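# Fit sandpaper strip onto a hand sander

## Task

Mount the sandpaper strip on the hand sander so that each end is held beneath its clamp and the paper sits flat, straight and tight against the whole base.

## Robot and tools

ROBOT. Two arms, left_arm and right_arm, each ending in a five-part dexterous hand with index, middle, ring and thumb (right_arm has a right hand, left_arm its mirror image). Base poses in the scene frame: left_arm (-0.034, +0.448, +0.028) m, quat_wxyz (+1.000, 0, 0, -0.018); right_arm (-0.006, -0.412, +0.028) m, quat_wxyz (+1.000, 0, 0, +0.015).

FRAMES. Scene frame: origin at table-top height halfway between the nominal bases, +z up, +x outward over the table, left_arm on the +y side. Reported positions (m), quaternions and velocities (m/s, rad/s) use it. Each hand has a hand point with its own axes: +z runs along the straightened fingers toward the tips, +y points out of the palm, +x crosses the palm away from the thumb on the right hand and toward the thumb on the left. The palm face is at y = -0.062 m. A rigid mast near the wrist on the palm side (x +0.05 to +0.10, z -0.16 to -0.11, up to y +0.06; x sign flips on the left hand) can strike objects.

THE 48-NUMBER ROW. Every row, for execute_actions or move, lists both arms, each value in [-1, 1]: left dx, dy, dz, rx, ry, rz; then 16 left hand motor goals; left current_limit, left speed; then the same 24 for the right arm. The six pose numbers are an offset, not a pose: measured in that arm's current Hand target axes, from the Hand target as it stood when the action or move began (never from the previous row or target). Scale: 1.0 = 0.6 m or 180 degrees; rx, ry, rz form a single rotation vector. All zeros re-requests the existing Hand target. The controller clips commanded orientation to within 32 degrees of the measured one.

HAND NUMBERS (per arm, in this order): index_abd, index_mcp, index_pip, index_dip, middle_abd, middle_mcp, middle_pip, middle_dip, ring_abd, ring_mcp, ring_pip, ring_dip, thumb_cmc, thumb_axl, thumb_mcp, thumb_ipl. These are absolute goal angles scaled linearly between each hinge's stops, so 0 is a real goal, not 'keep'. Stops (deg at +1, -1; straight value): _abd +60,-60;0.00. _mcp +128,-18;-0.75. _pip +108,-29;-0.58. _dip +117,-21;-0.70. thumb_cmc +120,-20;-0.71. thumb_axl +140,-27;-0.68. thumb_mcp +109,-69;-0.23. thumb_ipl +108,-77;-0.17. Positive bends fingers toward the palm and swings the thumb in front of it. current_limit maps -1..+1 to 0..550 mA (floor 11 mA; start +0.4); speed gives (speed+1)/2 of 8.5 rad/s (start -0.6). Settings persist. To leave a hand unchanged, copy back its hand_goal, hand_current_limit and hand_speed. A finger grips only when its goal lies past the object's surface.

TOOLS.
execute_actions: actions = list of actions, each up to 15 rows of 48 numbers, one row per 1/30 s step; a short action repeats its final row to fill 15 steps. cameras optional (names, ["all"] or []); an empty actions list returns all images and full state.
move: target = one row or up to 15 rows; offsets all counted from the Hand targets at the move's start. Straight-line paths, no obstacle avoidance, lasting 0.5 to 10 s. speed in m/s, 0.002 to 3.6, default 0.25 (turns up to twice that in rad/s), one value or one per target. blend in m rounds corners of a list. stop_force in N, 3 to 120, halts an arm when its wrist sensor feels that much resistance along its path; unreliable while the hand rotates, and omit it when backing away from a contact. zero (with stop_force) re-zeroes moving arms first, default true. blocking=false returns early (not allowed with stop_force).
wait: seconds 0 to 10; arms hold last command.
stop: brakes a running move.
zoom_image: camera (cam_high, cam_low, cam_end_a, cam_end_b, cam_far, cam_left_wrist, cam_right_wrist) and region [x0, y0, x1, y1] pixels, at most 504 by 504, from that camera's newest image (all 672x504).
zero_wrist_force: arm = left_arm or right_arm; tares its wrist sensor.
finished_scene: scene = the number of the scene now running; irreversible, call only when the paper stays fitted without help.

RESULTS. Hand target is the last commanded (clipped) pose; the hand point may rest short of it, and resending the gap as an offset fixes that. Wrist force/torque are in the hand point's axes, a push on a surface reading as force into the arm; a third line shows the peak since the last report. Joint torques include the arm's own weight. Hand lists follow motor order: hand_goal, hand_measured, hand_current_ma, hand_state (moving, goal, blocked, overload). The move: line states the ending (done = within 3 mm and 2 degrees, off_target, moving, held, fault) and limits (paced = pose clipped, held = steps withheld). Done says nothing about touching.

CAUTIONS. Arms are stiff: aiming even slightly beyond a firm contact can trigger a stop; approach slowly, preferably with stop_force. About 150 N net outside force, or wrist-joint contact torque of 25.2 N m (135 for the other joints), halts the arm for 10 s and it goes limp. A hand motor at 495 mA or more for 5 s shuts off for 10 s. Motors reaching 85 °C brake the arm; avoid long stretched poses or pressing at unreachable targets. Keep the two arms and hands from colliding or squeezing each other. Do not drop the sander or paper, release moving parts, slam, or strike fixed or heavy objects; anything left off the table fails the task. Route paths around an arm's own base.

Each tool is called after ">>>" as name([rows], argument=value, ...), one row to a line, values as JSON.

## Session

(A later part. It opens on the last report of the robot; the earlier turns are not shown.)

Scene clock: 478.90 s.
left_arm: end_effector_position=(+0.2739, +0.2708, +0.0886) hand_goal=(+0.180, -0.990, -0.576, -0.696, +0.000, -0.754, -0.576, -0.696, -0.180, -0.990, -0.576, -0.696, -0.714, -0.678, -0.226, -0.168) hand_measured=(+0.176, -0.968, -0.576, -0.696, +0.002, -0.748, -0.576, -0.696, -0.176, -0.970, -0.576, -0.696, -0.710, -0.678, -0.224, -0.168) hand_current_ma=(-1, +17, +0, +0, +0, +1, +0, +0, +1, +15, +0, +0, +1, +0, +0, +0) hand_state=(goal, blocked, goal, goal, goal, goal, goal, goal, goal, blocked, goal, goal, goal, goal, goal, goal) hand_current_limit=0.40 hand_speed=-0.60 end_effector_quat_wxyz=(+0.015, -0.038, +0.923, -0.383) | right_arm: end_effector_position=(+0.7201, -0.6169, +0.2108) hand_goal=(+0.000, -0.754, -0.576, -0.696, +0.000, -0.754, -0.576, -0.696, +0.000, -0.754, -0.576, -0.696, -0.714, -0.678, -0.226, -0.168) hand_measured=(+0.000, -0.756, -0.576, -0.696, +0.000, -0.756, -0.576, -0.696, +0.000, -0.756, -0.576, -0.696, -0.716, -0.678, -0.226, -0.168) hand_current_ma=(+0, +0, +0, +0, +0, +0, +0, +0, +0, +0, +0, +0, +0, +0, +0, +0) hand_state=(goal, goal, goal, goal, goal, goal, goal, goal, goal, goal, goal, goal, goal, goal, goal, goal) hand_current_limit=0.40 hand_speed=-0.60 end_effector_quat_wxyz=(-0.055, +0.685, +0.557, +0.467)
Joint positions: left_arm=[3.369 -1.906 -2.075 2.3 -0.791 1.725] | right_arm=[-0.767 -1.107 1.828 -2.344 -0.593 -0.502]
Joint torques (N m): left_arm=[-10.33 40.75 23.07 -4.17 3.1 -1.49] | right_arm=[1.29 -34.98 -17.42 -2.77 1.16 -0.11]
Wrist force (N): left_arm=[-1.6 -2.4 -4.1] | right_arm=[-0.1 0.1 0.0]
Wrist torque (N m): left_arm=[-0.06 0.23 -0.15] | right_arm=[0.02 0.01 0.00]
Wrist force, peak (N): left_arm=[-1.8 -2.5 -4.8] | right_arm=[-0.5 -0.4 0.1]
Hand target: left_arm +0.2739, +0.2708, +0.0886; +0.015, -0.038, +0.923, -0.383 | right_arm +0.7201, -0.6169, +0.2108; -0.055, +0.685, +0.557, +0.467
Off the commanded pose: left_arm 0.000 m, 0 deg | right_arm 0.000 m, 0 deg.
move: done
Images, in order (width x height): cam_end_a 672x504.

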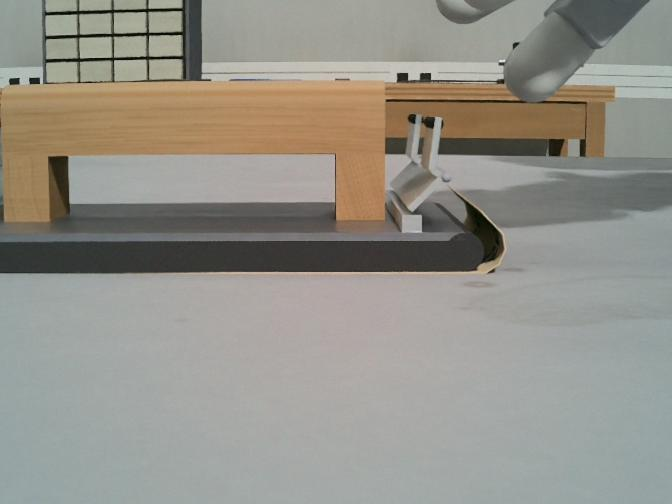

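>>> zoom_image(camera="cam_end_a", region=[420, 0, 672, 190])

>>> move(target=[0,0.047,0.0,0,0,0,0.18,-0.99,-0.576,-0.696,0,-0.754,-0.576,-0.696,-0.18,-0.99,-0.576,-0.696,-0.714,-0.678,-0.226,-0.168,0.4,-0.6,0,0,0,0,0,0,0,-0.754,-0.576,-0.696,0,-0.754,-0.576,-0.696,0,-0.754,-0.576,-0.696,-0.714,-0.678,-0.226,-0.168,0.4,-0.6], speed=0.1, cameras=["cam_end_a"])

>>> move(target=[0,0.045,0.045,0,0,0,0.18,-0.99,-0.576,-0.696,0,-0.754,-0.576,-0.696,-0.18,-0.99,-0.576,-0.696,-0.714,-0.678,-0.226,-0.168,0.4,-0.6,0,0,0,0,0,0,0,-0.754,-0.576,-0.696,0,-0.754,-0.576,-0.696,0,-0.754,-0.576,-0.696,-0.714,-0.678,-0.226,-0.168,0.4,-0.6], speed=0.012, stop_force=3, cameras=["cam_end_a","cam_far","cam_high"])

Scaled by 2.000 from the camera's 672x504 image, which has a finer 960x720 frame.

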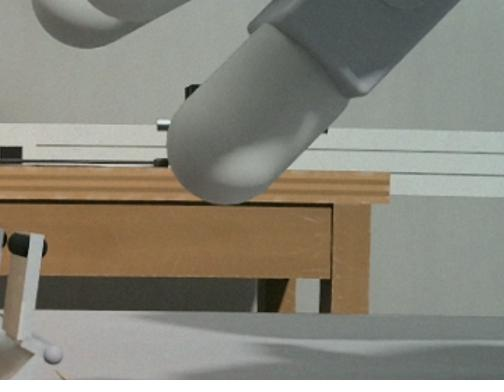

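Scene clock: 486.40 s.
left_arm: end_effector_position=(+0.2723, +0.2906, +0.0687) hand_goal=(+0.180, -0.990, -0.576, -0.696, +0.000, -0.754, -0.576, -0.696, -0.180, -0.990, -0.576, -0.696, -0.714, -0.678, -0.226, -0.168) hand_measured=(+0.176, -0.968, -0.576, -0.696, +0.002, -0.748, -0.576, -0.696, -0.176, -0.970, -0.576, -0.696, -0.710, -0.678, -0.224, -0.168) hand_current_ma=(+0, +17, +0, +0, +0, +1, +0, +0, +1, +14, +0, +0, +1, +0, +0, +0) hand_state=(goal, blocked, goal, goal, goal, goal, goal, goal, goal, goal, goal, goal, goal, goal, goal, goal) hand_current_limit=0.40 hand_speed=-0.60 end_effector_quat_wxyz=(+0.015, -0.038, +0.923, -0.383) | right_arm: end_effector_position=(+0.7201, -0.6169, +0.2108) hand_goal=(+0.000, -0.754, -0.576, -0.696, +0.000, -0.754, -0.576, -0.696, +0.000, -0.754, -0.576, -0.696, -0.714, -0.678, -0.226, -0.168) hand_measured=(+0.000, -0.756, -0.576, -0.696, +0.000, -0.756, -0.576, -0.696, +0.000, -0.756, -0.576, -0.696, -0.716, -0.678, -0.226, -0.168) hand_current_ma=(+0, +0, +0, +0, +0, +0, +0, +0, +0, +0, +0, +0, +0, +0, +0, +0) hand_state=(goal, goal, goal, goal, goal, goal, goal, goal, goal, goal, goal, goal, goal, goal, goal, goal) hand_current_limit=0.40 hand_speed=-0.60 end_effector_quat_wxyz=(-0.055, +0.685, +0.557, +0.467)
Joint positions: left_arm=[3.434 -1.949 -2.111 2.316 -0.8 1.816] | right_arm=[-0.767 -1.107 1.828 -2.344 -0.593 -0.502]
Joint torques (N m): left_arm=[13.49 13.96 -3.36 -0.81 0.21 1.9] | right_arm=[1.66 -33.41 -17.57 -2.77 1.54 -0.28]
Wrist force (N): left_arm=[-1.7 -2.3 -4.2] | right_arm=[-0.1 -0.3 0.1]
Wrist torque (N m): left_arm=[-0.01 0.24 -0.24] | right_arm=[-0.05 0.02 -0.03]
Wrist force, peak (N): left_arm=[-1.7 -2.7 -4.5] | right_arm=[-0.5 -0.2 -0.3]
Hand target: left_arm +0.2723, +0.2906, +0.0687; +0.015, -0.038, +0.923, -0.383 | right_arm +0.7201, -0.6169, +0.2108; -0.055, +0.685, +0.557, +0.467
Off the commanded pose: left_arm 0.000 m, 0 deg | right_arm 0.000 m, 0 deg.
move: done
Images, in order (width x height): cam_end_a 672x504.

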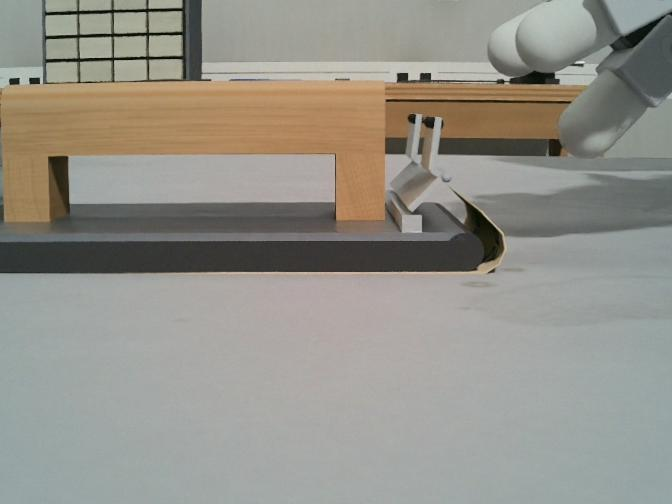

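Scene clock: 490.50 s.
left_arm: end_effector_position=(+0.2722, +0.2906, +0.0360) hand_goal=(+0.180, -0.990, -0.576, -0.696, +0.000, -0.754, -0.576, -0.696, -0.180, -0.990, -0.576, -0.696, -0.714, -0.678, -0.226, -0.168) hand_measured=(+0.176, -0.968, -0.576, -0.696, +0.002, -0.754, -0.578, -0.696, -0.176, -0.970, -0.576, -0.696, -0.710, -0.678, -0.224, -0.168) hand_current_ma=(+0, +17, +0, +0, +0, +0, +0, +0, +1, +14, +0, +0, +1, +0, +0, +0) hand_state=(goal, blocked, goal, goal, goal, goal, goal, goal, goal, goal, goal, goal, goal, goal, goal, goal) hand_current_limit=0.40 hand_speed=-0.60 end_effector_quat_wxyz=(+0.015, -0.038, +0.923, -0.383) | right_arm: end_effector_position=(+0.7201, -0.6169, +0.2108) hand_goal=(+0.000, -0.754, -0.576, -0.696, +0.000, -0.754, -0.576, -0.696, +0.000, -0.754, -0.576, -0.696, -0.714, -0.678, -0.226, -0.168) hand_measured=(+0.000, -0.756, -0.576, -0.696, +0.000, -0.756, -0.576, -0.696, +0.000, -0.756, -0.576, -0.696, -0.716, -0.678, -0.226, -0.168) hand_current_ma=(+0, +0, +0, +0, +0, +0, +0, +0, +0, +0, +0, +0, +0, +0, +0, +0) hand_state=(goal, goal, goal, goal, goal, goal, goal, goal, goal, goal, goal, goal, goal, goal, goal, goal) hand_current_limit=0.40 hand_speed=-0.60 end_effector_quat_wxyz=(-0.055, +0.685, +0.557, +0.467)
Joint positions: left_arm=[3.434 -2.023 -2.127 2.405 -0.8 1.816] | right_arm=[-0.767 -1.107 1.828 -2.344 -0.593 -0.502]
Joint torques (N m): left_arm=[4.71 42.05 20.29 -4.07 1.03 -0.91] | right_arm=[1.07 -33.89 -16.21 -2.93 1.64 -0.31]
Wrist force (N): left_arm=[-1.4 -2.7 -4.6] | right_arm=[0.0 -0.5 -0.3]
Wrist torque (N m): left_arm=[0.05 0.24 -0.22] | right_arm=[-0.05 0.00 -0.01]
Wrist force, peak (N): left_arm=[-1.5 -3.7 -7.6] | right_arm=[-0.5 -0.3 0.3]
Hand target: left_arm +0.2722, +0.2906, +0.0360; +0.015, -0.038, +0.923, -0.383 (not the last commanded pose) | right_arm +0.7201, -0.6169, +0.2108; -0.055, +0.685, +0.557, +0.467
Off the commanded pose: left_arm 0.006 m, 0 deg | right_arm 0.000 m, 0 deg.
move: contact (left_arm)
Images, in order (width x height): cam_high 672x504, cam_end_a 672x504, cam_far 672x504.

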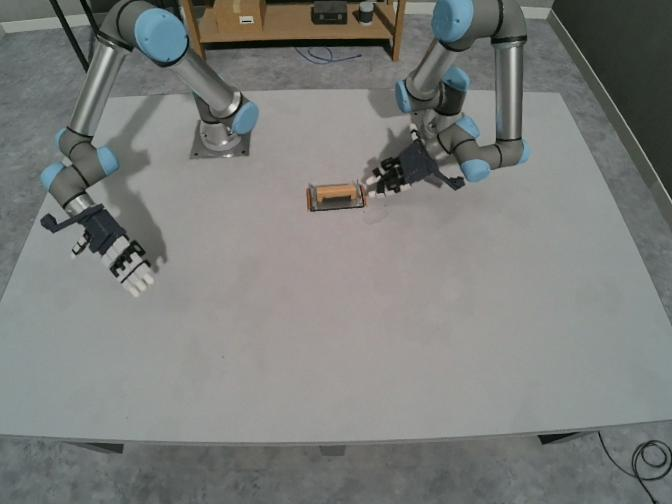

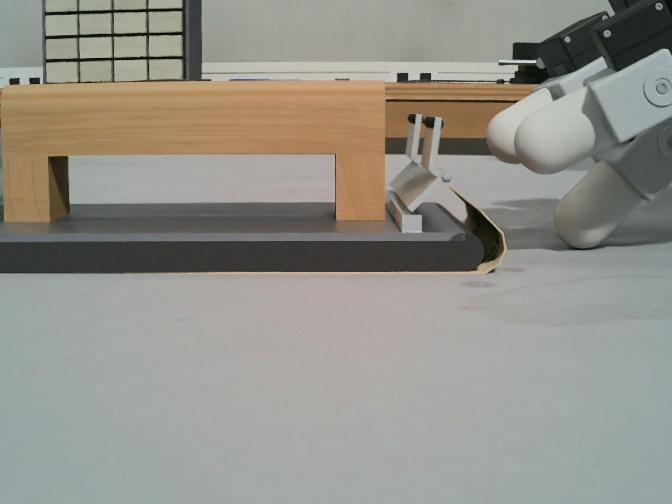

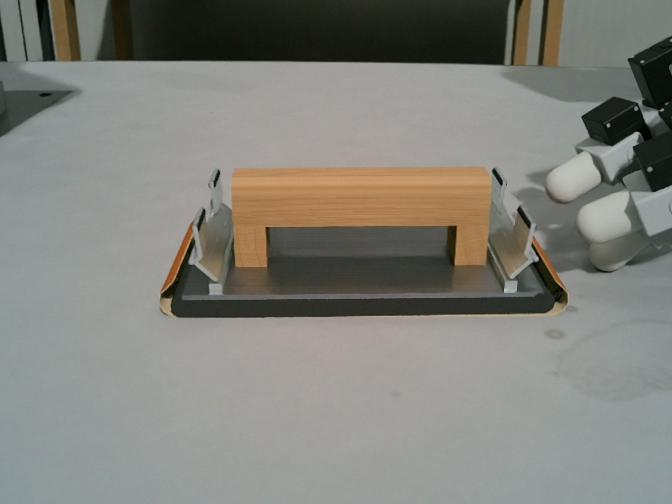

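>>> zoom_image(camera="cam_end_a", region=[380, 160, 520, 290])

>>> zoom_image(camera="cam_far", region=[480, 160, 580, 325])

>>> zoom_image(camera="cam_end_a", region=[380, 100, 480, 200])

Scaled by 3.600 from the camera's 672x504 image, which has a finer 960x720 frame.

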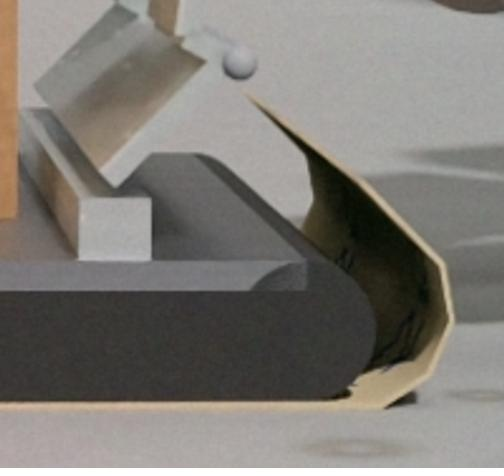

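Scaled by 3.055 from the camera's 672x504 image, which has a finer 960x720 frame.

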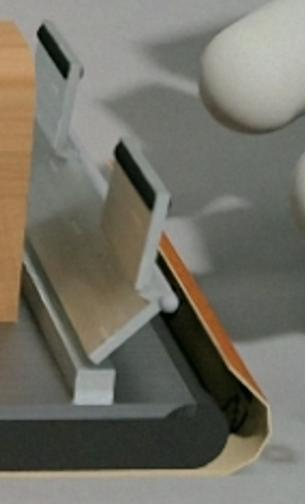

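Scaled by 5.040 from the camera's 672x504 image, which has a finer 960x720 frame.

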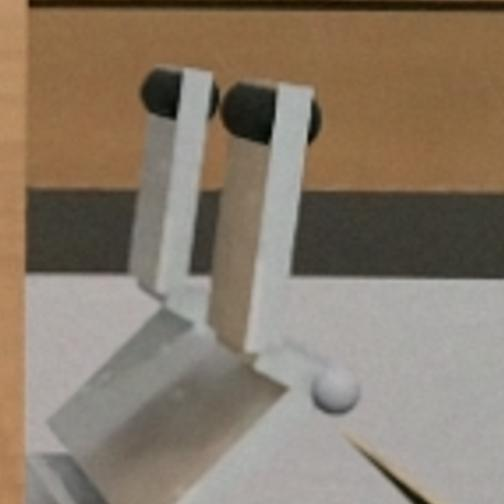

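>>> zoom_image(camera="cam_high", region=[340, 160, 400, 220])

>>> zoom_image(camera="cam_far", region=[480, 150, 672, 342])

>>> execute_actions(actions=[], cameras=["cam_left_wrist"])

>>> zoom_image(camera="cam_left_wrist", region=[300, 60, 480, 240])

Scaled by 8.400 from the camera's 672x504 image, which has a finer 960x720 frame.

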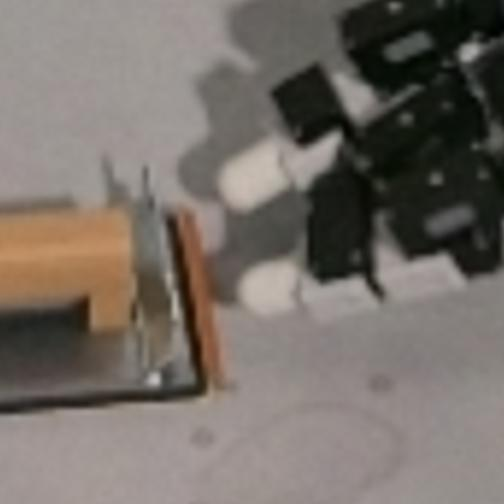

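Scaled by 2.625 from the camera's 672x504 image, which has a finer 960x720 frame.

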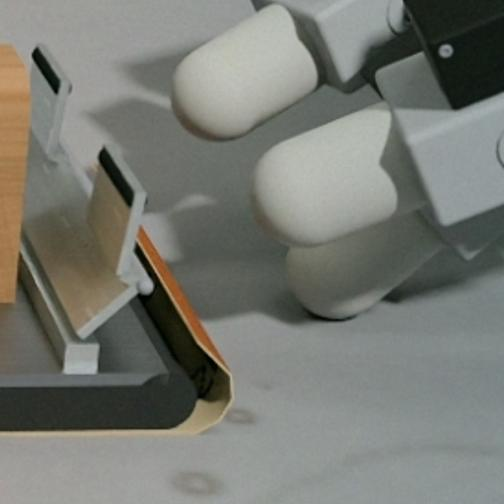

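Scene clock: 545.93 s.
left_arm: end_effector_position=(+0.2722, +0.2906, +0.0360) hand_goal=(+0.180, -0.990, -0.576, -0.696, +0.000, -0.754, -0.576, -0.696, -0.180, -0.990, -0.576, -0.696, -0.714, -0.678, -0.226, -0.168) hand_measured=(+0.176, -0.968, -0.576, -0.696, +0.002, -0.754, -0.578, -0.696, -0.176, -0.970, -0.576, -0.696, -0.710, -0.678, -0.224, -0.168) hand_current_ma=(+0, +17, +0, +0, +0, +0, +0, +0, +1, +14, +0, +0, +1, +0, +0, +0) hand_state=(goal, blocked, goal, goal, goal, goal, goal, goal, goal, goal, goal, goal, goal, goal, goal, goal) hand_current_limit=0.40 hand_speed=-0.60 end_effector_quat_wxyz=(+0.015, -0.038, +0.923, -0.383) | right_arm: end_effector_position=(+0.7201, -0.6169, +0.2108) hand_goal=(+0.000, -0.754, -0.576, -0.696, +0.000, -0.754, -0.576, -0.696, +0.000, -0.754, -0.576, -0.696, -0.714, -0.678, -0.226, -0.168) hand_measured=(+0.000, -0.756, -0.576, -0.696, +0.000, -0.756, -0.576, -0.696, +0.000, -0.756, -0.576, -0.696, -0.716, -0.678, -0.226, -0.168) hand_current_ma=(+0, +0, +0, +0, +0, +0, +0, +0, +0, +0, +0, +0, +0, +0, +0, +0) hand_state=(goal, goal, goal, goal, goal, goal, goal, goal, goal, goal, goal, goal, goal, goal, goal, goal) hand_current_limit=0.40 hand_speed=-0.60 end_effector_quat_wxyz=(-0.055, +0.685, +0.557, +0.467)
Joint positions: left_arm=[3.434 -2.023 -2.127 2.405 -0.8 1.816] | right_arm=[-0.767 -1.107 1.828 -2.344 -0.593 -0.502]
Joint velocities: within noise
Joint torques (N m): left_arm=[4.31 43.38 19.99 -4.13 0.85 -0.88] | right_arm=[2.6 -33.07 -16.64 -2.7 1.38 -0.28]
Motor temperatures (°C): left_arm=[30 29 28 35 35 39] | right_arm=[27 32 30 37 34 37]
Wrist force (N): left_arm=[-1.5 -2.7 -4.2] | right_arm=[-0.5 -0.1 0.1]
Wrist torque (N m): left_arm=[0.00 0.27 -0.22] | right_arm=[-0.02 0.06 -0.05]
Wrist force, peak (N): left_arm=[-1.6 -2.6 -4.7] | right_arm=[-0.5 -0.4 0.3]
Hand target: left_arm +0.2722, +0.2906, +0.0360; +0.015, -0.038, +0.923, -0.383 (not the last commanded pose) | right_arm +0.7201, -0.6169, +0.2108; -0.055, +0.685, +0.557, +0.467
Off the commanded pose: left_arm 0.006 m, 0 deg | right_arm 0.000 m, 0 deg.
Images, in order (width x height): cam_left_wrist 672x504.

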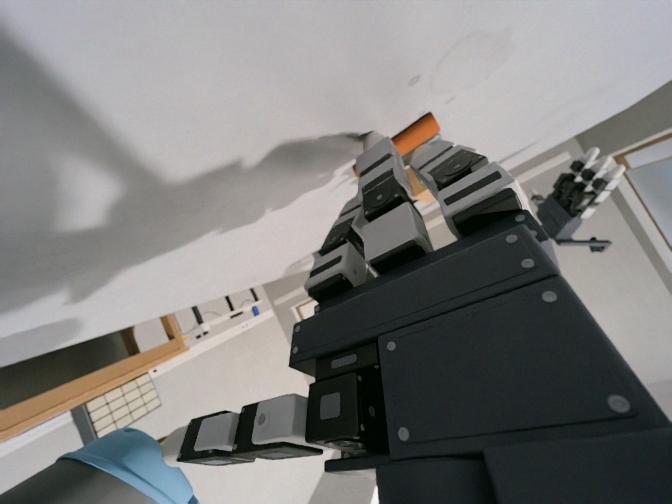

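Scaled by 2.800 from the camera's 672x504 image, which has a finer 960x720 frame.

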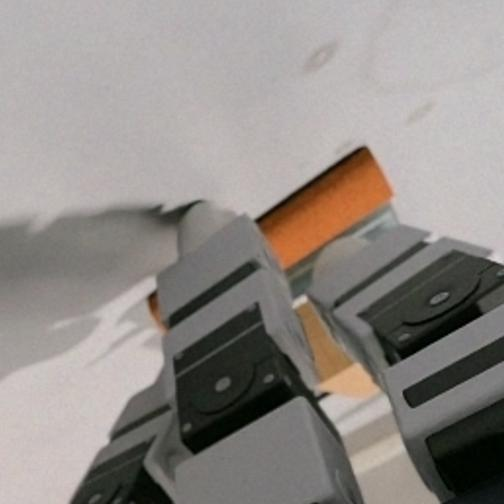

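>>> move(target=[-0.0163,-0.0759,0.0155,0,0,0,0.18,-0.99,-0.576,-0.696,0,-0.712,-0.576,-0.696,-0.18,-0.99,-0.576,-0.696,-0.714,-0.678,-0.226,-0.168,0.4,-0.6,0,0,0,0,0,0,0,-0.754,-0.576,-0.696,0,-0.754,-0.576,-0.696,0,-0.754,-0.576,-0.696,-0.714,-0.678,-0.226,-0.168,0.4,-0.6], speed=0.06, cameras=["cam_end_a","cam_far","cam_high","cam_left_wrist"])

>>> zoom_image(camera="cam_high", region=[340, 160, 400, 220])

>>> zoom_image(camera="cam_far", region=[480, 120, 672, 312])

>>> zoom_image(camera="cam_end_a", region=[370, 60, 590, 280])

>>> zoom_image(camera="cam_left_wrist", region=[320, 60, 480, 220])

Scene clock: 606.50 s.
left_arm: end_effector_position=(+0.2851, +0.2528, +0.0617) hand_goal=(+0.180, -0.990, -0.576, -0.696, +0.000, -0.712, -0.576, -0.696, -0.180, -0.990, -0.576, -0.696, -0.714, -0.678, -0.226, -0.168) hand_measured=(+0.176, -0.968, -0.576, -0.696, -0.002, -0.708, -0.576, -0.698, -0.176, -0.970, -0.576, -0.696, -0.710, -0.678, -0.224, -0.168) hand_current_ma=(+0, +17, +0, +0, +0, +1, +0, +0, +1, +14, +0, +0, +1, +0, +0, +0) hand_state=(goal, blocked, goal, goal, goal, goal, goal, goal, goal, goal, goal, goal, goal, goal, goal, goal) hand_current_limit=0.40 hand_speed=-0.60 end_effector_quat_wxyz=(+0.015, -0.038, +0.923, -0.383) | right_arm: end_effector_position=(+0.7201, -0.6169, +0.2108) hand_goal=(+0.000, -0.754, -0.576, -0.696, +0.000, -0.754, -0.576, -0.696, +0.000, -0.754, -0.576, -0.696, -0.714, -0.678, -0.226, -0.168) hand_measured=(+0.000, -0.756, -0.576, -0.696, +0.000, -0.756, -0.576, -0.696, +0.000, -0.756, -0.576, -0.696, -0.716, -0.678, -0.226, -0.168) hand_current_ma=(+0, +0, +0, +0, +0, +0, +0, +0, +0, +0, +0, +0, +0, +0, +0, +0) hand_state=(goal, goal, goal, goal, goal, goal, goal, goal, goal, goal, goal, goal, goal, goal, goal, goal) hand_current_limit=0.40 hand_speed=-0.60 end_effector_quat_wxyz=(-0.055, +0.685, +0.557, +0.467)
Joint positions: left_arm=[3.306 -1.977 -2.041 2.401 -0.786 1.637] | right_arm=[-0.767 -1.107 1.828 -2.344 -0.593 -0.502]
Joint torques (N m): left_arm=[-10.53 44.69 21.78 -1.92 0.13 -1.51] | right_arm=[2.3 -34.27 -16.71 -2.61 1.52 -0.38]
Wrist force (N): left_arm=[-1.6 -2.3 -4.5] | right_arm=[-0.3 -0.3 0.1]
Wrist torque (N m): left_arm=[0.01 0.23 -0.14] | right_arm=[-0.04 0.03 -0.03]
Wrist force, peak (N): left_arm=[-1.0 -3.6 -7.7] | right_arm=[-0.7 -0.2 0.2]
Hand target: left_arm +0.2851, +0.2528, +0.0617; +0.015, -0.038, +0.923, -0.383 | right_arm +0.7201, -0.6169, +0.2108; -0.055, +0.685, +0.557, +0.467
Off the commanded pose: left_arm 0.000 m, 0 deg | right_arm 0.000 m, 0 deg.
move: done
Images, in order (width x height): cam_high 672x504, cam_end_a 672x504, cam_far 672x504, cam_left_wrist 672x504.

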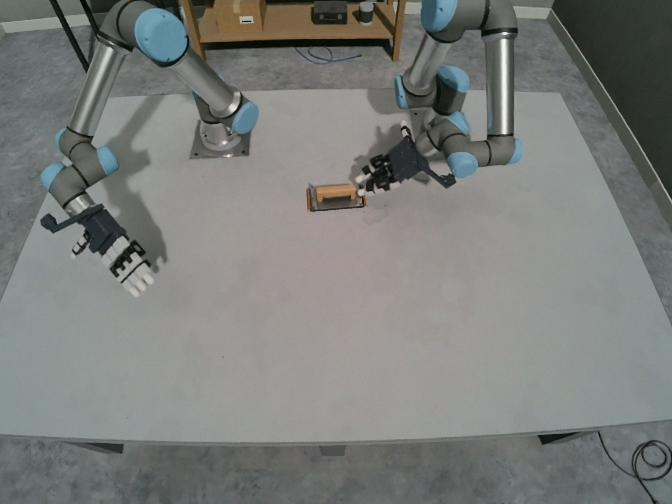

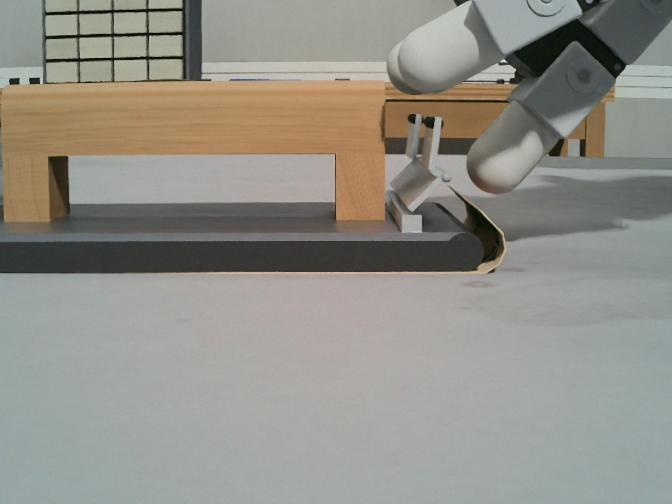

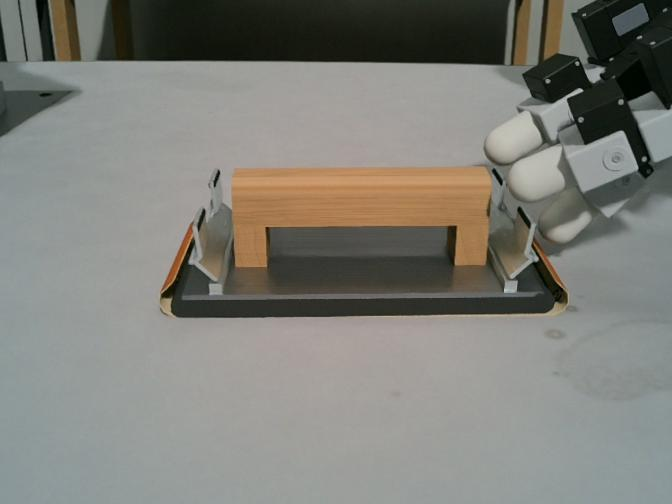

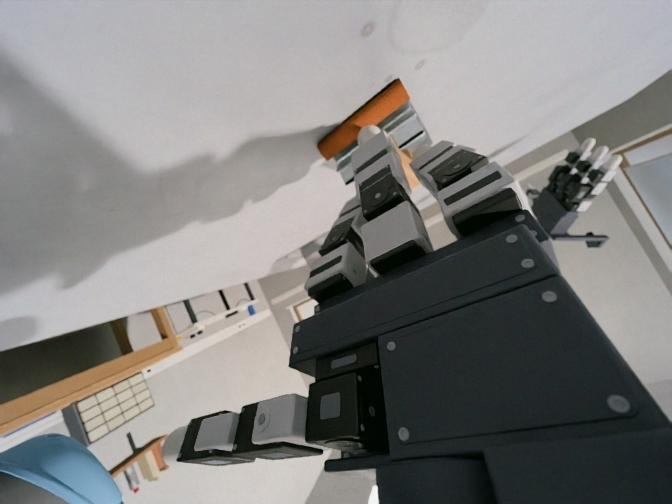

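Scaled by 8.400 from the camera's 672x504 image, which has a finer 960x720 frame.

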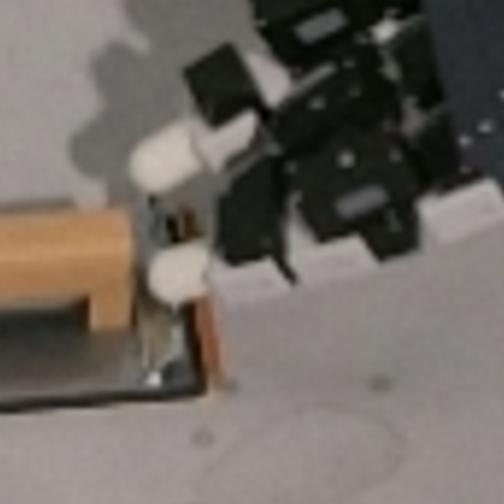

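Scaled by 2.625 from the camera's 672x504 image, which has a finer 960x720 frame.

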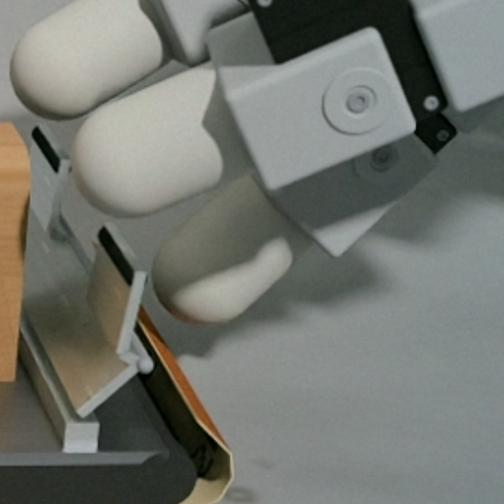

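Scaled by 2.291 from the camera's 672x504 image, which has a finer 960x720 frame.

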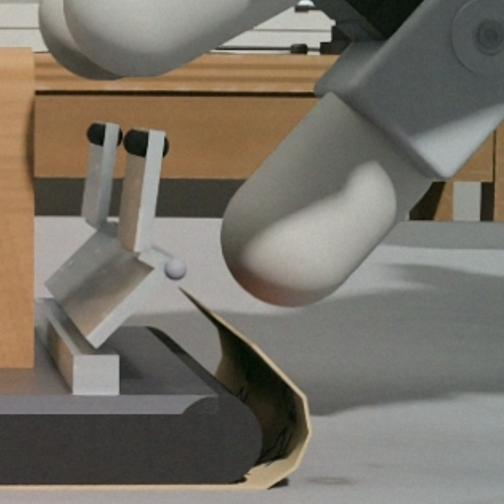

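Scaled by 3.150 from the camera's 672x504 image, which has a finer 960x720 frame.

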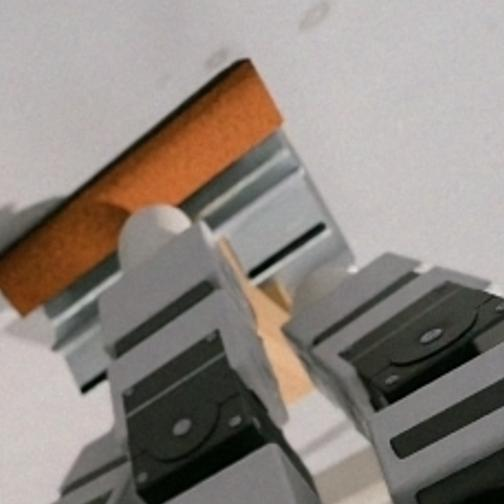

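>>> move(target=[0.0057,-0.0003,0.0239,0,0,0,0.18,-0.99,-0.576,-0.696,0,-0.712,-0.576,-0.696,-0.18,-0.99,-0.576,-0.696,-0.714,-0.678,-0.226,-0.168,0.4,-0.6,0,0,0,0,0,0,0,-0.754,-0.576,-0.696,0,-0.754,-0.576,-0.696,0,-0.754,-0.576,-0.696,-0.714,-0.678,-0.226,-0.168,0.4,-0.6], speed=0.02, cameras=["cam_end_a","cam_far","cam_high","cam_left_wrist"])

>>> zoom_image(camera="cam_far", region=[480, 120, 672, 312])

>>> zoom_image(camera="cam_end_a", region=[370, 60, 590, 280])

>>> zoom_image(camera="cam_left_wrist", region=[320, 60, 480, 220])

Scene clock: 627.10 s.
left_arm: end_effector_position=(+0.2826, +0.2423, +0.0517) hand_goal=(+0.180, -0.990, -0.576, -0.696, +0.000, -0.712, -0.576, -0.696, -0.180, -0.990, -0.576, -0.696, -0.714, -0.678, -0.226, -0.168) hand_measured=(+0.176, -0.968, -0.576, -0.696, +0.004, -0.710, -0.576, -0.698, -0.176, -0.970, -0.576, -0.696, -0.710, -0.678, -0.224, -0.168) hand_current_ma=(+0, +17, +0, +0, +1, +0, +0, +0, +1, +14, +0, +0, +1, +0, +0, +0) hand_state=(goal, blocked, goal, goal, goal, goal, goal, goal, goal, goal, goal, goal, goal, goal, goal, goal) hand_current_limit=0.40 hand_speed=-0.60 end_effector_quat_wxyz=(+0.015, -0.038, +0.923, -0.383) | right_arm: end_effector_position=(+0.7201, -0.6169, +0.2108) hand_goal=(+0.000, -0.754, -0.576, -0.696, +0.000, -0.754, -0.576, -0.696, +0.000, -0.754, -0.576, -0.696, -0.714, -0.678, -0.226, -0.168) hand_measured=(+0.000, -0.756, -0.576, -0.696, +0.000, -0.756, -0.576, -0.696, +0.000, -0.756, -0.576, -0.696, -0.716, -0.678, -0.226, -0.168) hand_current_ma=(+0, +0, +0, +0, +0, +0, +0, +0, +0, +0, +0, +0, +0, +0, +0, +0) hand_state=(goal, goal, goal, goal, goal, goal, goal, goal, goal, goal, goal, goal, goal, goal, goal, goal) hand_current_limit=0.40 hand_speed=-0.60 end_effector_quat_wxyz=(-0.055, +0.685, +0.557, +0.467)
Joint positions: left_arm=[3.274 -1.992 -2.043 2.449 -0.785 1.592] | right_arm=[-0.767 -1.107 1.828 -2.344 -0.593 -0.502]
Joint torques (N m): left_arm=[-9.96 15.58 -3.18 -0.51 2.2 -1.41] | right_arm=[4.21 -32.39 -16.49 -2.87 1.23 -0.6]
Wrist force (N): left_arm=[-1.9 -3.9 -11.6] | right_arm=[-0.3 -0.1 0.1]
Wrist torque (N m): left_arm=[0.54 0.02 -0.13] | right_arm=[-0.02 0.03 -0.02]
Wrist force, peak (N): left_arm=[-1.9 -4.2 -12.9] | right_arm=[-0.4 -0.4 0.3]
Hand target: left_arm +0.2826, +0.2423, +0.0517; +0.015, -0.038, +0.923, -0.383 | right_arm +0.7201, -0.6169, +0.2108; -0.055, +0.685, +0.557, +0.467
Off the commanded pose: left_arm 0.000 m, 0 deg | right_arm 0.000 m, 0 deg.
move: done
Images, in order (width x height): cam_high 672x504, cam_end_a 672x504, cam_far 672x504, cam_left_wrist 672x504.

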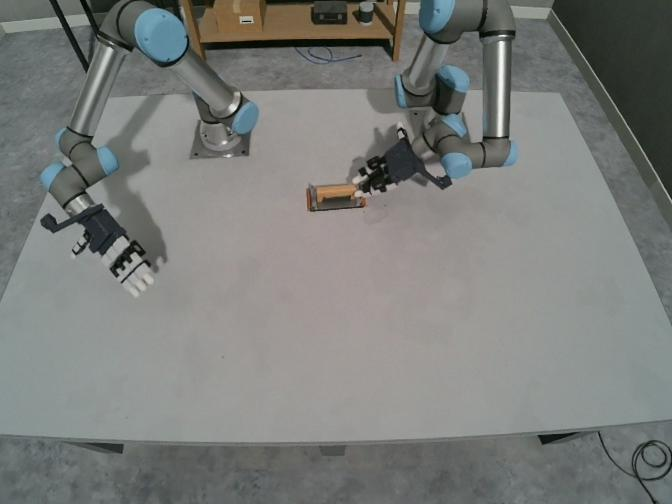

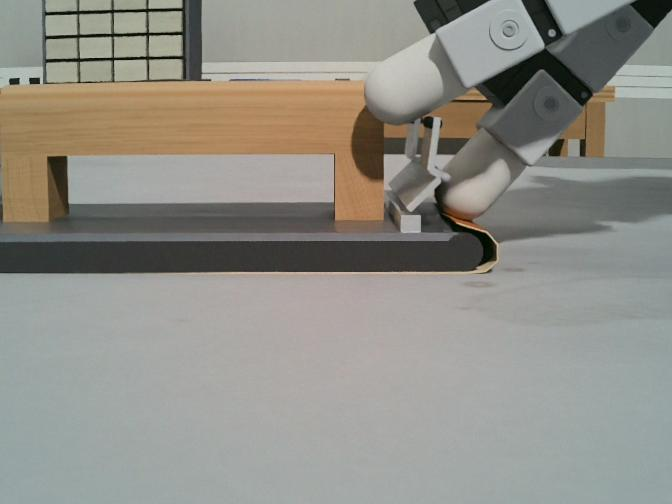

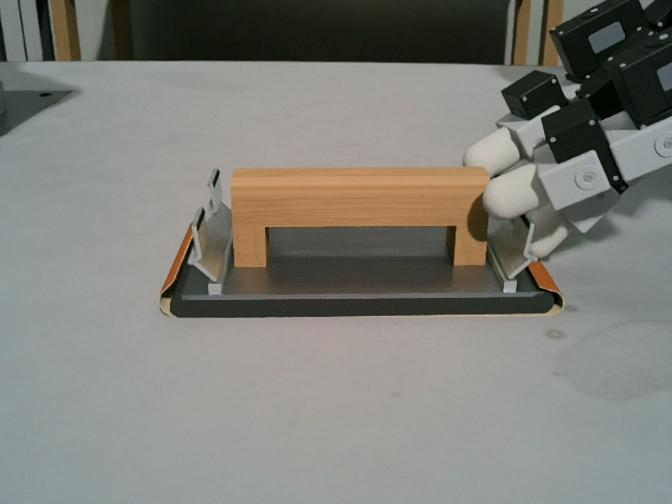

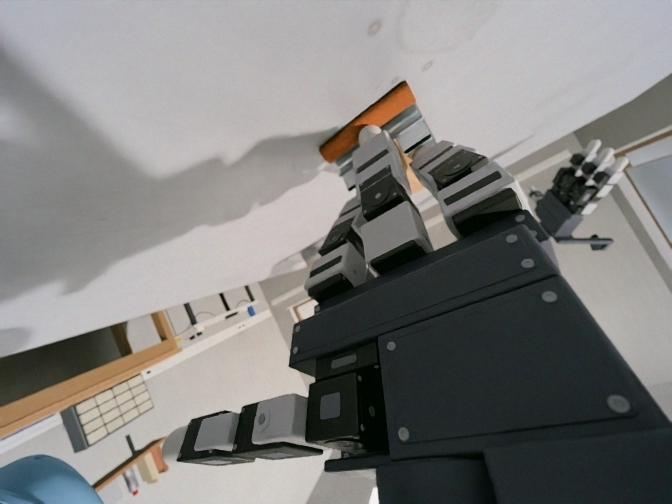

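Scaled by 2.625 from the camera's 672x504 image, which has a finer 960x720 frame.

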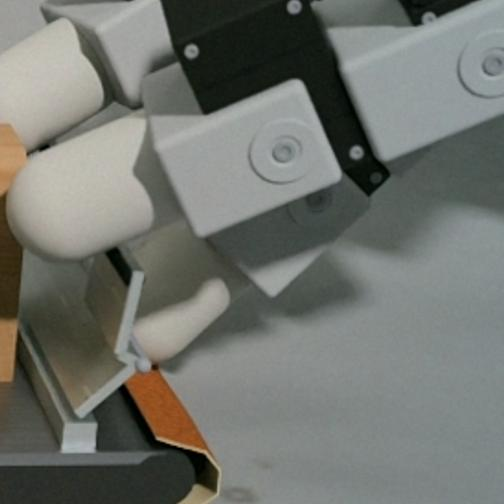

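Scaled by 2.291 from the camera's 672x504 image, which has a finer 960x720 frame.

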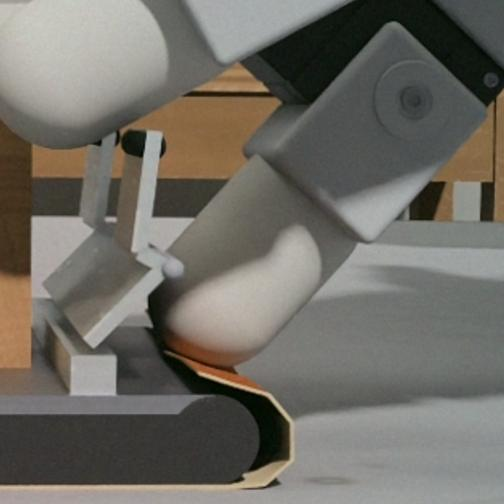

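Scaled by 3.150 from the camera's 672x504 image, which has a finer 960x720 frame.

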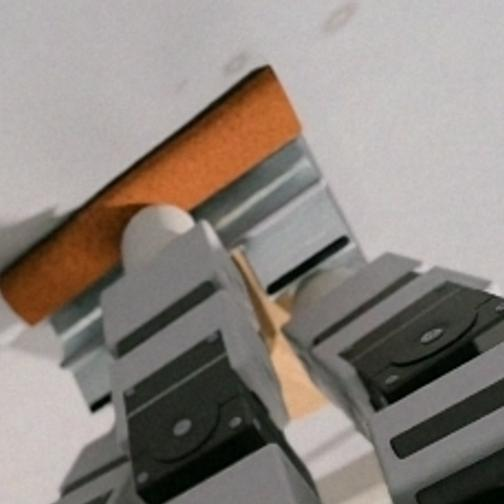

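>>> move(target=[0,0.0041,-0.0018,0,0,0,0.18,-0.937,-0.576,-0.696,0,-0.712,-0.576,-0.696,-0.18,-0.937,-0.576,-0.696,-0.714,-0.678,-0.226,-0.168,0.4,-0.6,0,0,0,0,0,0,0,-0.754,-0.576,-0.696,0,-0.754,-0.576,-0.696,0,-0.754,-0.576,-0.696,-0.714,-0.678,-0.226,-0.168,0.4,-0.6], speed=0.02, cameras=["cam_end_a","cam_far","cam_left_wrist"])

>>> zoom_image(camera="cam_far", region=[480, 120, 672, 312])

>>> zoom_image(camera="cam_end_a", region=[370, 60, 590, 280])

Scene clock: 648.57 s.
left_arm: end_effector_position=(+0.2824, +0.2447, +0.0507) hand_goal=(+0.180, -0.938, -0.576, -0.696, +0.000, -0.712, -0.576, -0.696, -0.180, -0.938, -0.576, -0.696, -0.714, -0.678, -0.226, -0.168) hand_measured=(+0.178, -0.960, -0.590, -0.702, +0.006, -0.718, -0.582, -0.698, -0.176, -0.958, -0.592, -0.704, -0.710, -0.678, -0.224, -0.168) hand_current_ma=(+0, -17, -7, -2, +1, -2, -1, +0, +1, -15, -9, -2, +1, +0, +0, +0) hand_state=(goal, blocked, goal, goal, goal, goal, goal, goal, goal, blocked, goal, goal, goal, goal, goal, goal) hand_current_limit=0.40 hand_speed=-0.60 end_effector_quat_wxyz=(+0.015, -0.038, +0.923, -0.383) | right_arm: end_effector_position=(+0.7201, -0.6169, +0.2108) hand_goal=(+0.000, -0.754, -0.576, -0.696, +0.000, -0.754, -0.576, -0.696, +0.000, -0.754, -0.576, -0.696, -0.714, -0.678, -0.226, -0.168) hand_measured=(+0.000, -0.756, -0.576, -0.696, +0.000, -0.756, -0.576, -0.696, +0.000, -0.756, -0.576, -0.696, -0.716, -0.678, -0.226, -0.168) hand_current_ma=(+0, +0, +0, +0, +0, +0, +0, +0, +0, +0, +0, +0, +0, +0, +0, +0) hand_state=(goal, goal, goal, goal, goal, goal, goal, goal, goal, goal, goal, goal, goal, goal, goal, goal) hand_current_limit=0.40 hand_speed=-0.60 end_effector_quat_wxyz=(-0.055, +0.685, +0.557, +0.467)
Joint positions: left_arm=[3.281 -1.994 -2.047 2.448 -0.785 1.603] | right_arm=[-0.767 -1.107 1.828 -2.344 -0.593 -0.502]
Joint torques (N m): left_arm=[13.25 15.81 -2.21 -3.74 -0.91 1.89] | right_arm=[2.93 -33.54 -17 -2.69 1.44 -0.53]
Wrist force (N): left_arm=[-1.5 -7.2 -5.9] | right_arm=[0.0 0.1 -0.2]
Wrist torque (N m): left_arm=[0.45 0.12 -0.13] | right_arm=[0.02 0.01 0.00]
Wrist force, peak (N): left_arm=[-2.1 -5.9 -13.5] | right_arm=[-0.7 -0.4 0.1]
Hand target: left_arm +0.2824, +0.2448, +0.0507; +0.015, -0.038, +0.923, -0.383 | right_arm +0.7201, -0.6169, +0.2108; -0.055, +0.685, +0.557, +0.467
Off the commanded pose: left_arm 0.000 m, 0 deg | right_arm 0.000 m, 0 deg.
move: done
Images, in order (width x height): cam_end_a 672x504, cam_far 672x504, cam_left_wrist 672x504.

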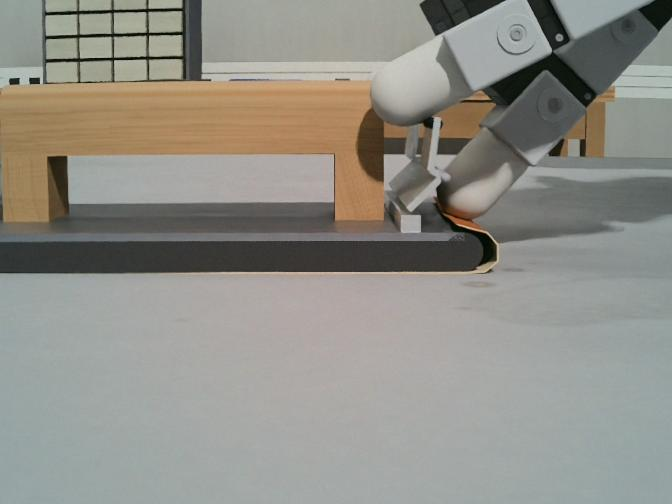

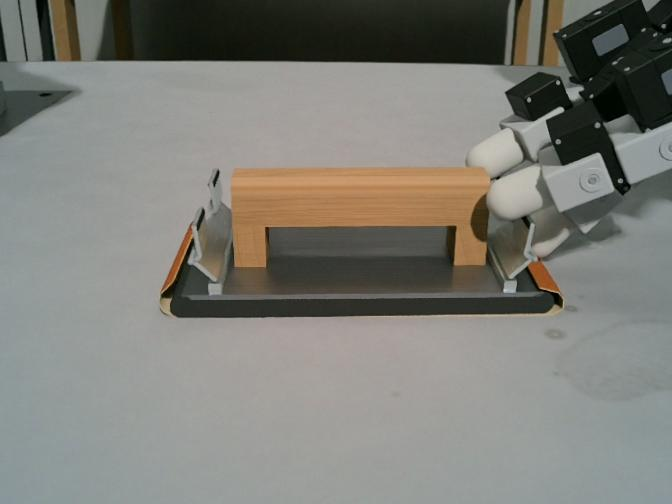

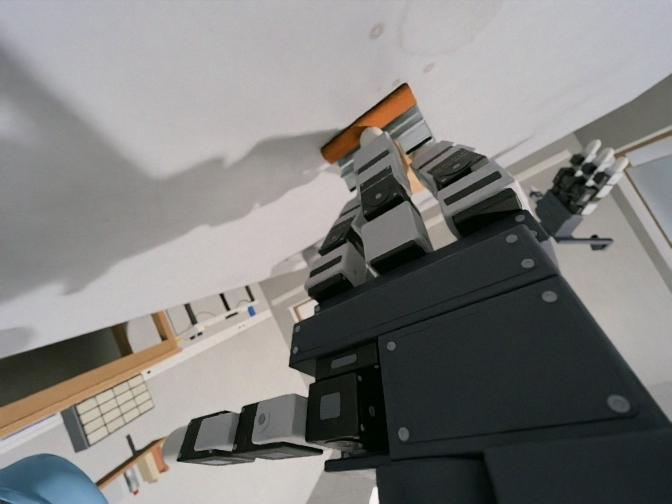

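Scaled by 2.625 from the camera's 672x504 image, which has a finer 960x720 frame.

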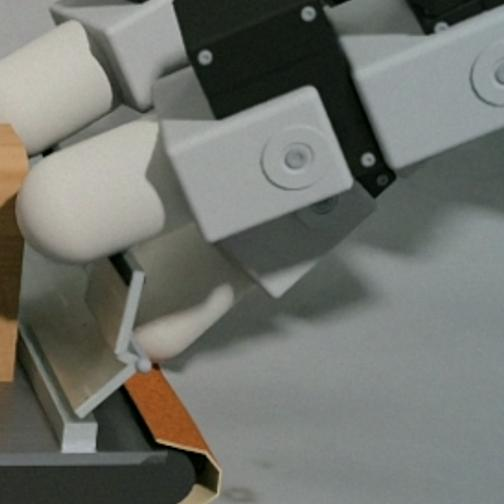

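Scaled by 2.291 from the camera's 672x504 image, which has a finer 960x720 frame.

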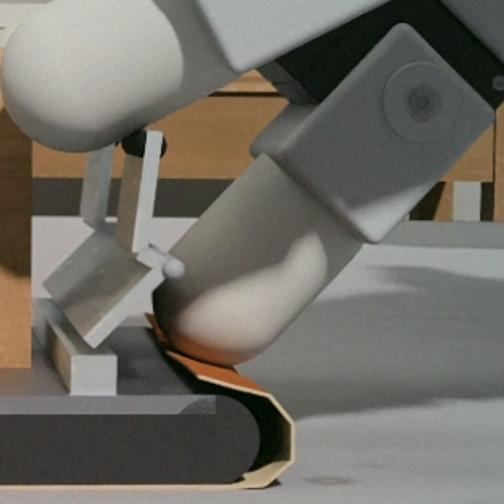

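>>> move(target=[0,0.0054,-0.0019,0,0,0,0.18,-0.87,-0.576,-0.696,0,-0.712,-0.576,-0.696,-0.18,-0.87,-0.576,-0.696,-0.714,-0.678,-0.226,-0.168,0.4,-0.85,0,0,0,0,0,0,0,-0.754,-0.576,-0.696,0,-0.754,-0.576,-0.696,0,-0.754,-0.576,-0.696,-0.714,-0.678,-0.226,-0.168,0.4,-0.6], speed=0.02, cameras=["cam_end_a","cam_far"])

>>> zoom_image(camera="cam_far", region=[480, 120, 672, 312])

>>> zoom_image(camera="cam_end_a", region=[370, 60, 590, 280])

Scene clock: 659.97 s.
left_arm: end_effector_position=(+0.2821, +0.2478, +0.0492) hand_goal=(+0.180, -0.870, -0.576, -0.696, +0.000, -0.712, -0.576, -0.696, -0.180, -0.870, -0.576, -0.696, -0.714, -0.678, -0.226, -0.168) hand_measured=(+0.178, -0.954, -0.608, -0.712, +0.006, -0.724, -0.584, -0.702, -0.176, -0.952, -0.614, -0.712, -0.710, -0.678, -0.224, -0.168) hand_current_ma=(+0, -170, -30, -8, +1, -5, -3, -1, +1, -160, -38, -9, +1, +0, +0, +0) hand_state=(goal, blocked, blocked, goal, goal, goal, goal, goal, goal, blocked, blocked, goal, goal, goal, goal, goal) hand_current_limit=0.40 hand_speed=-0.85 end_effector_quat_wxyz=(+0.015, -0.038, +0.923, -0.383) | right_arm: end_effector_position=(+0.7201, -0.6169, +0.2108) hand_goal=(+0.000, -0.754, -0.576, -0.696, +0.000, -0.754, -0.576, -0.696, +0.000, -0.754, -0.576, -0.696, -0.714, -0.678, -0.226, -0.168) hand_measured=(+0.000, -0.756, -0.576, -0.696, +0.000, -0.756, -0.576, -0.696, +0.000, -0.756, -0.576, -0.696, -0.716, -0.678, -0.226, -0.168) hand_current_ma=(+0, +0, +0, +0, +0, +0, +0, +0, +0, +0, +0, +0, +0, +0, +0, +0) hand_state=(goal, goal, goal, goal, goal, goal, goal, goal, goal, goal, goal, goal, goal, goal, goal, goal) hand_current_limit=0.40 hand_speed=-0.60 end_effector_quat_wxyz=(-0.055, +0.685, +0.557, +0.467)
Joint positions: left_arm=[3.291 -1.997 -2.052 2.446 -0.786 1.616] | right_arm=[-0.767 -1.107 1.828 -2.344 -0.593 -0.502]
Joint torques (N m): left_arm=[13.62 14.63 -5.1 -3.85 -2.33 1.76] | right_arm=[2.72 -32.48 -17.04 -2.61 1.56 -0.57]
Wrist force (N): left_arm=[-1.9 -10.5 -7.2] | right_arm=[-0.4 -0.3 0.0]
Wrist torque (N m): left_arm=[0.83 0.12 -0.08] | right_arm=[-0.04 0.05 -0.03]
Wrist force, peak (N): left_arm=[-1.9 -10.5 -7.2] | right_arm=[-0.4 -0.6 -0.1]
Hand target: left_arm +0.2821, +0.2479, +0.0492; +0.015, -0.038, +0.923, -0.383 | right_arm +0.7201, -0.6169, +0.2108; -0.055, +0.685, +0.557, +0.467
Off the commanded pose: left_arm 0.000 m, 0 deg | right_arm 0.000 m, 0 deg.
move: done
Images, in order (width x height): cam_end_a 672x504, cam_far 672x504.

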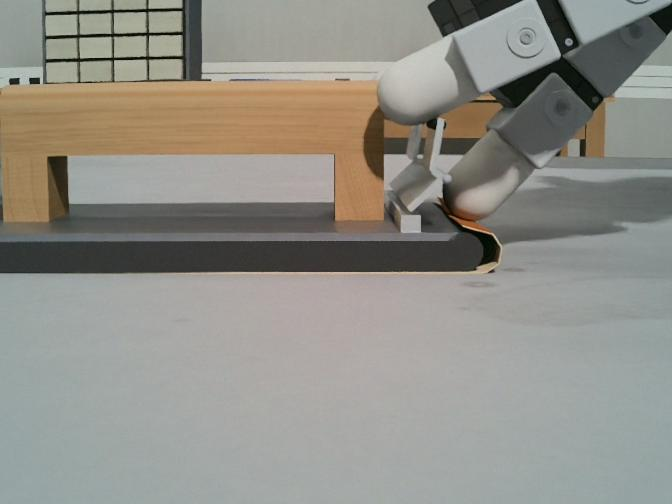

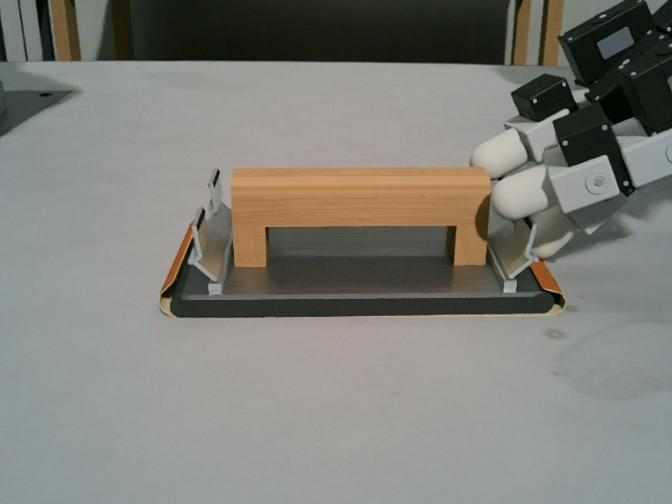

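Scaled by 2.625 from the camera's 672x504 image, which has a finer 960x720 frame.

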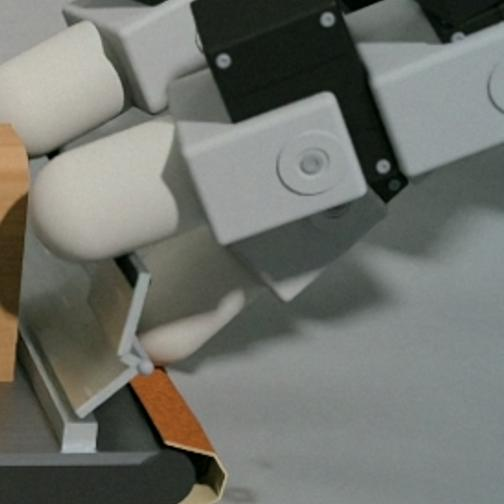

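Scaled by 2.291 from the camera's 672x504 image, which has a finer 960x720 frame.

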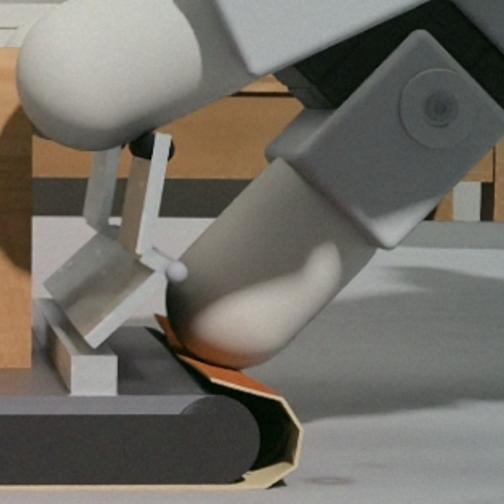

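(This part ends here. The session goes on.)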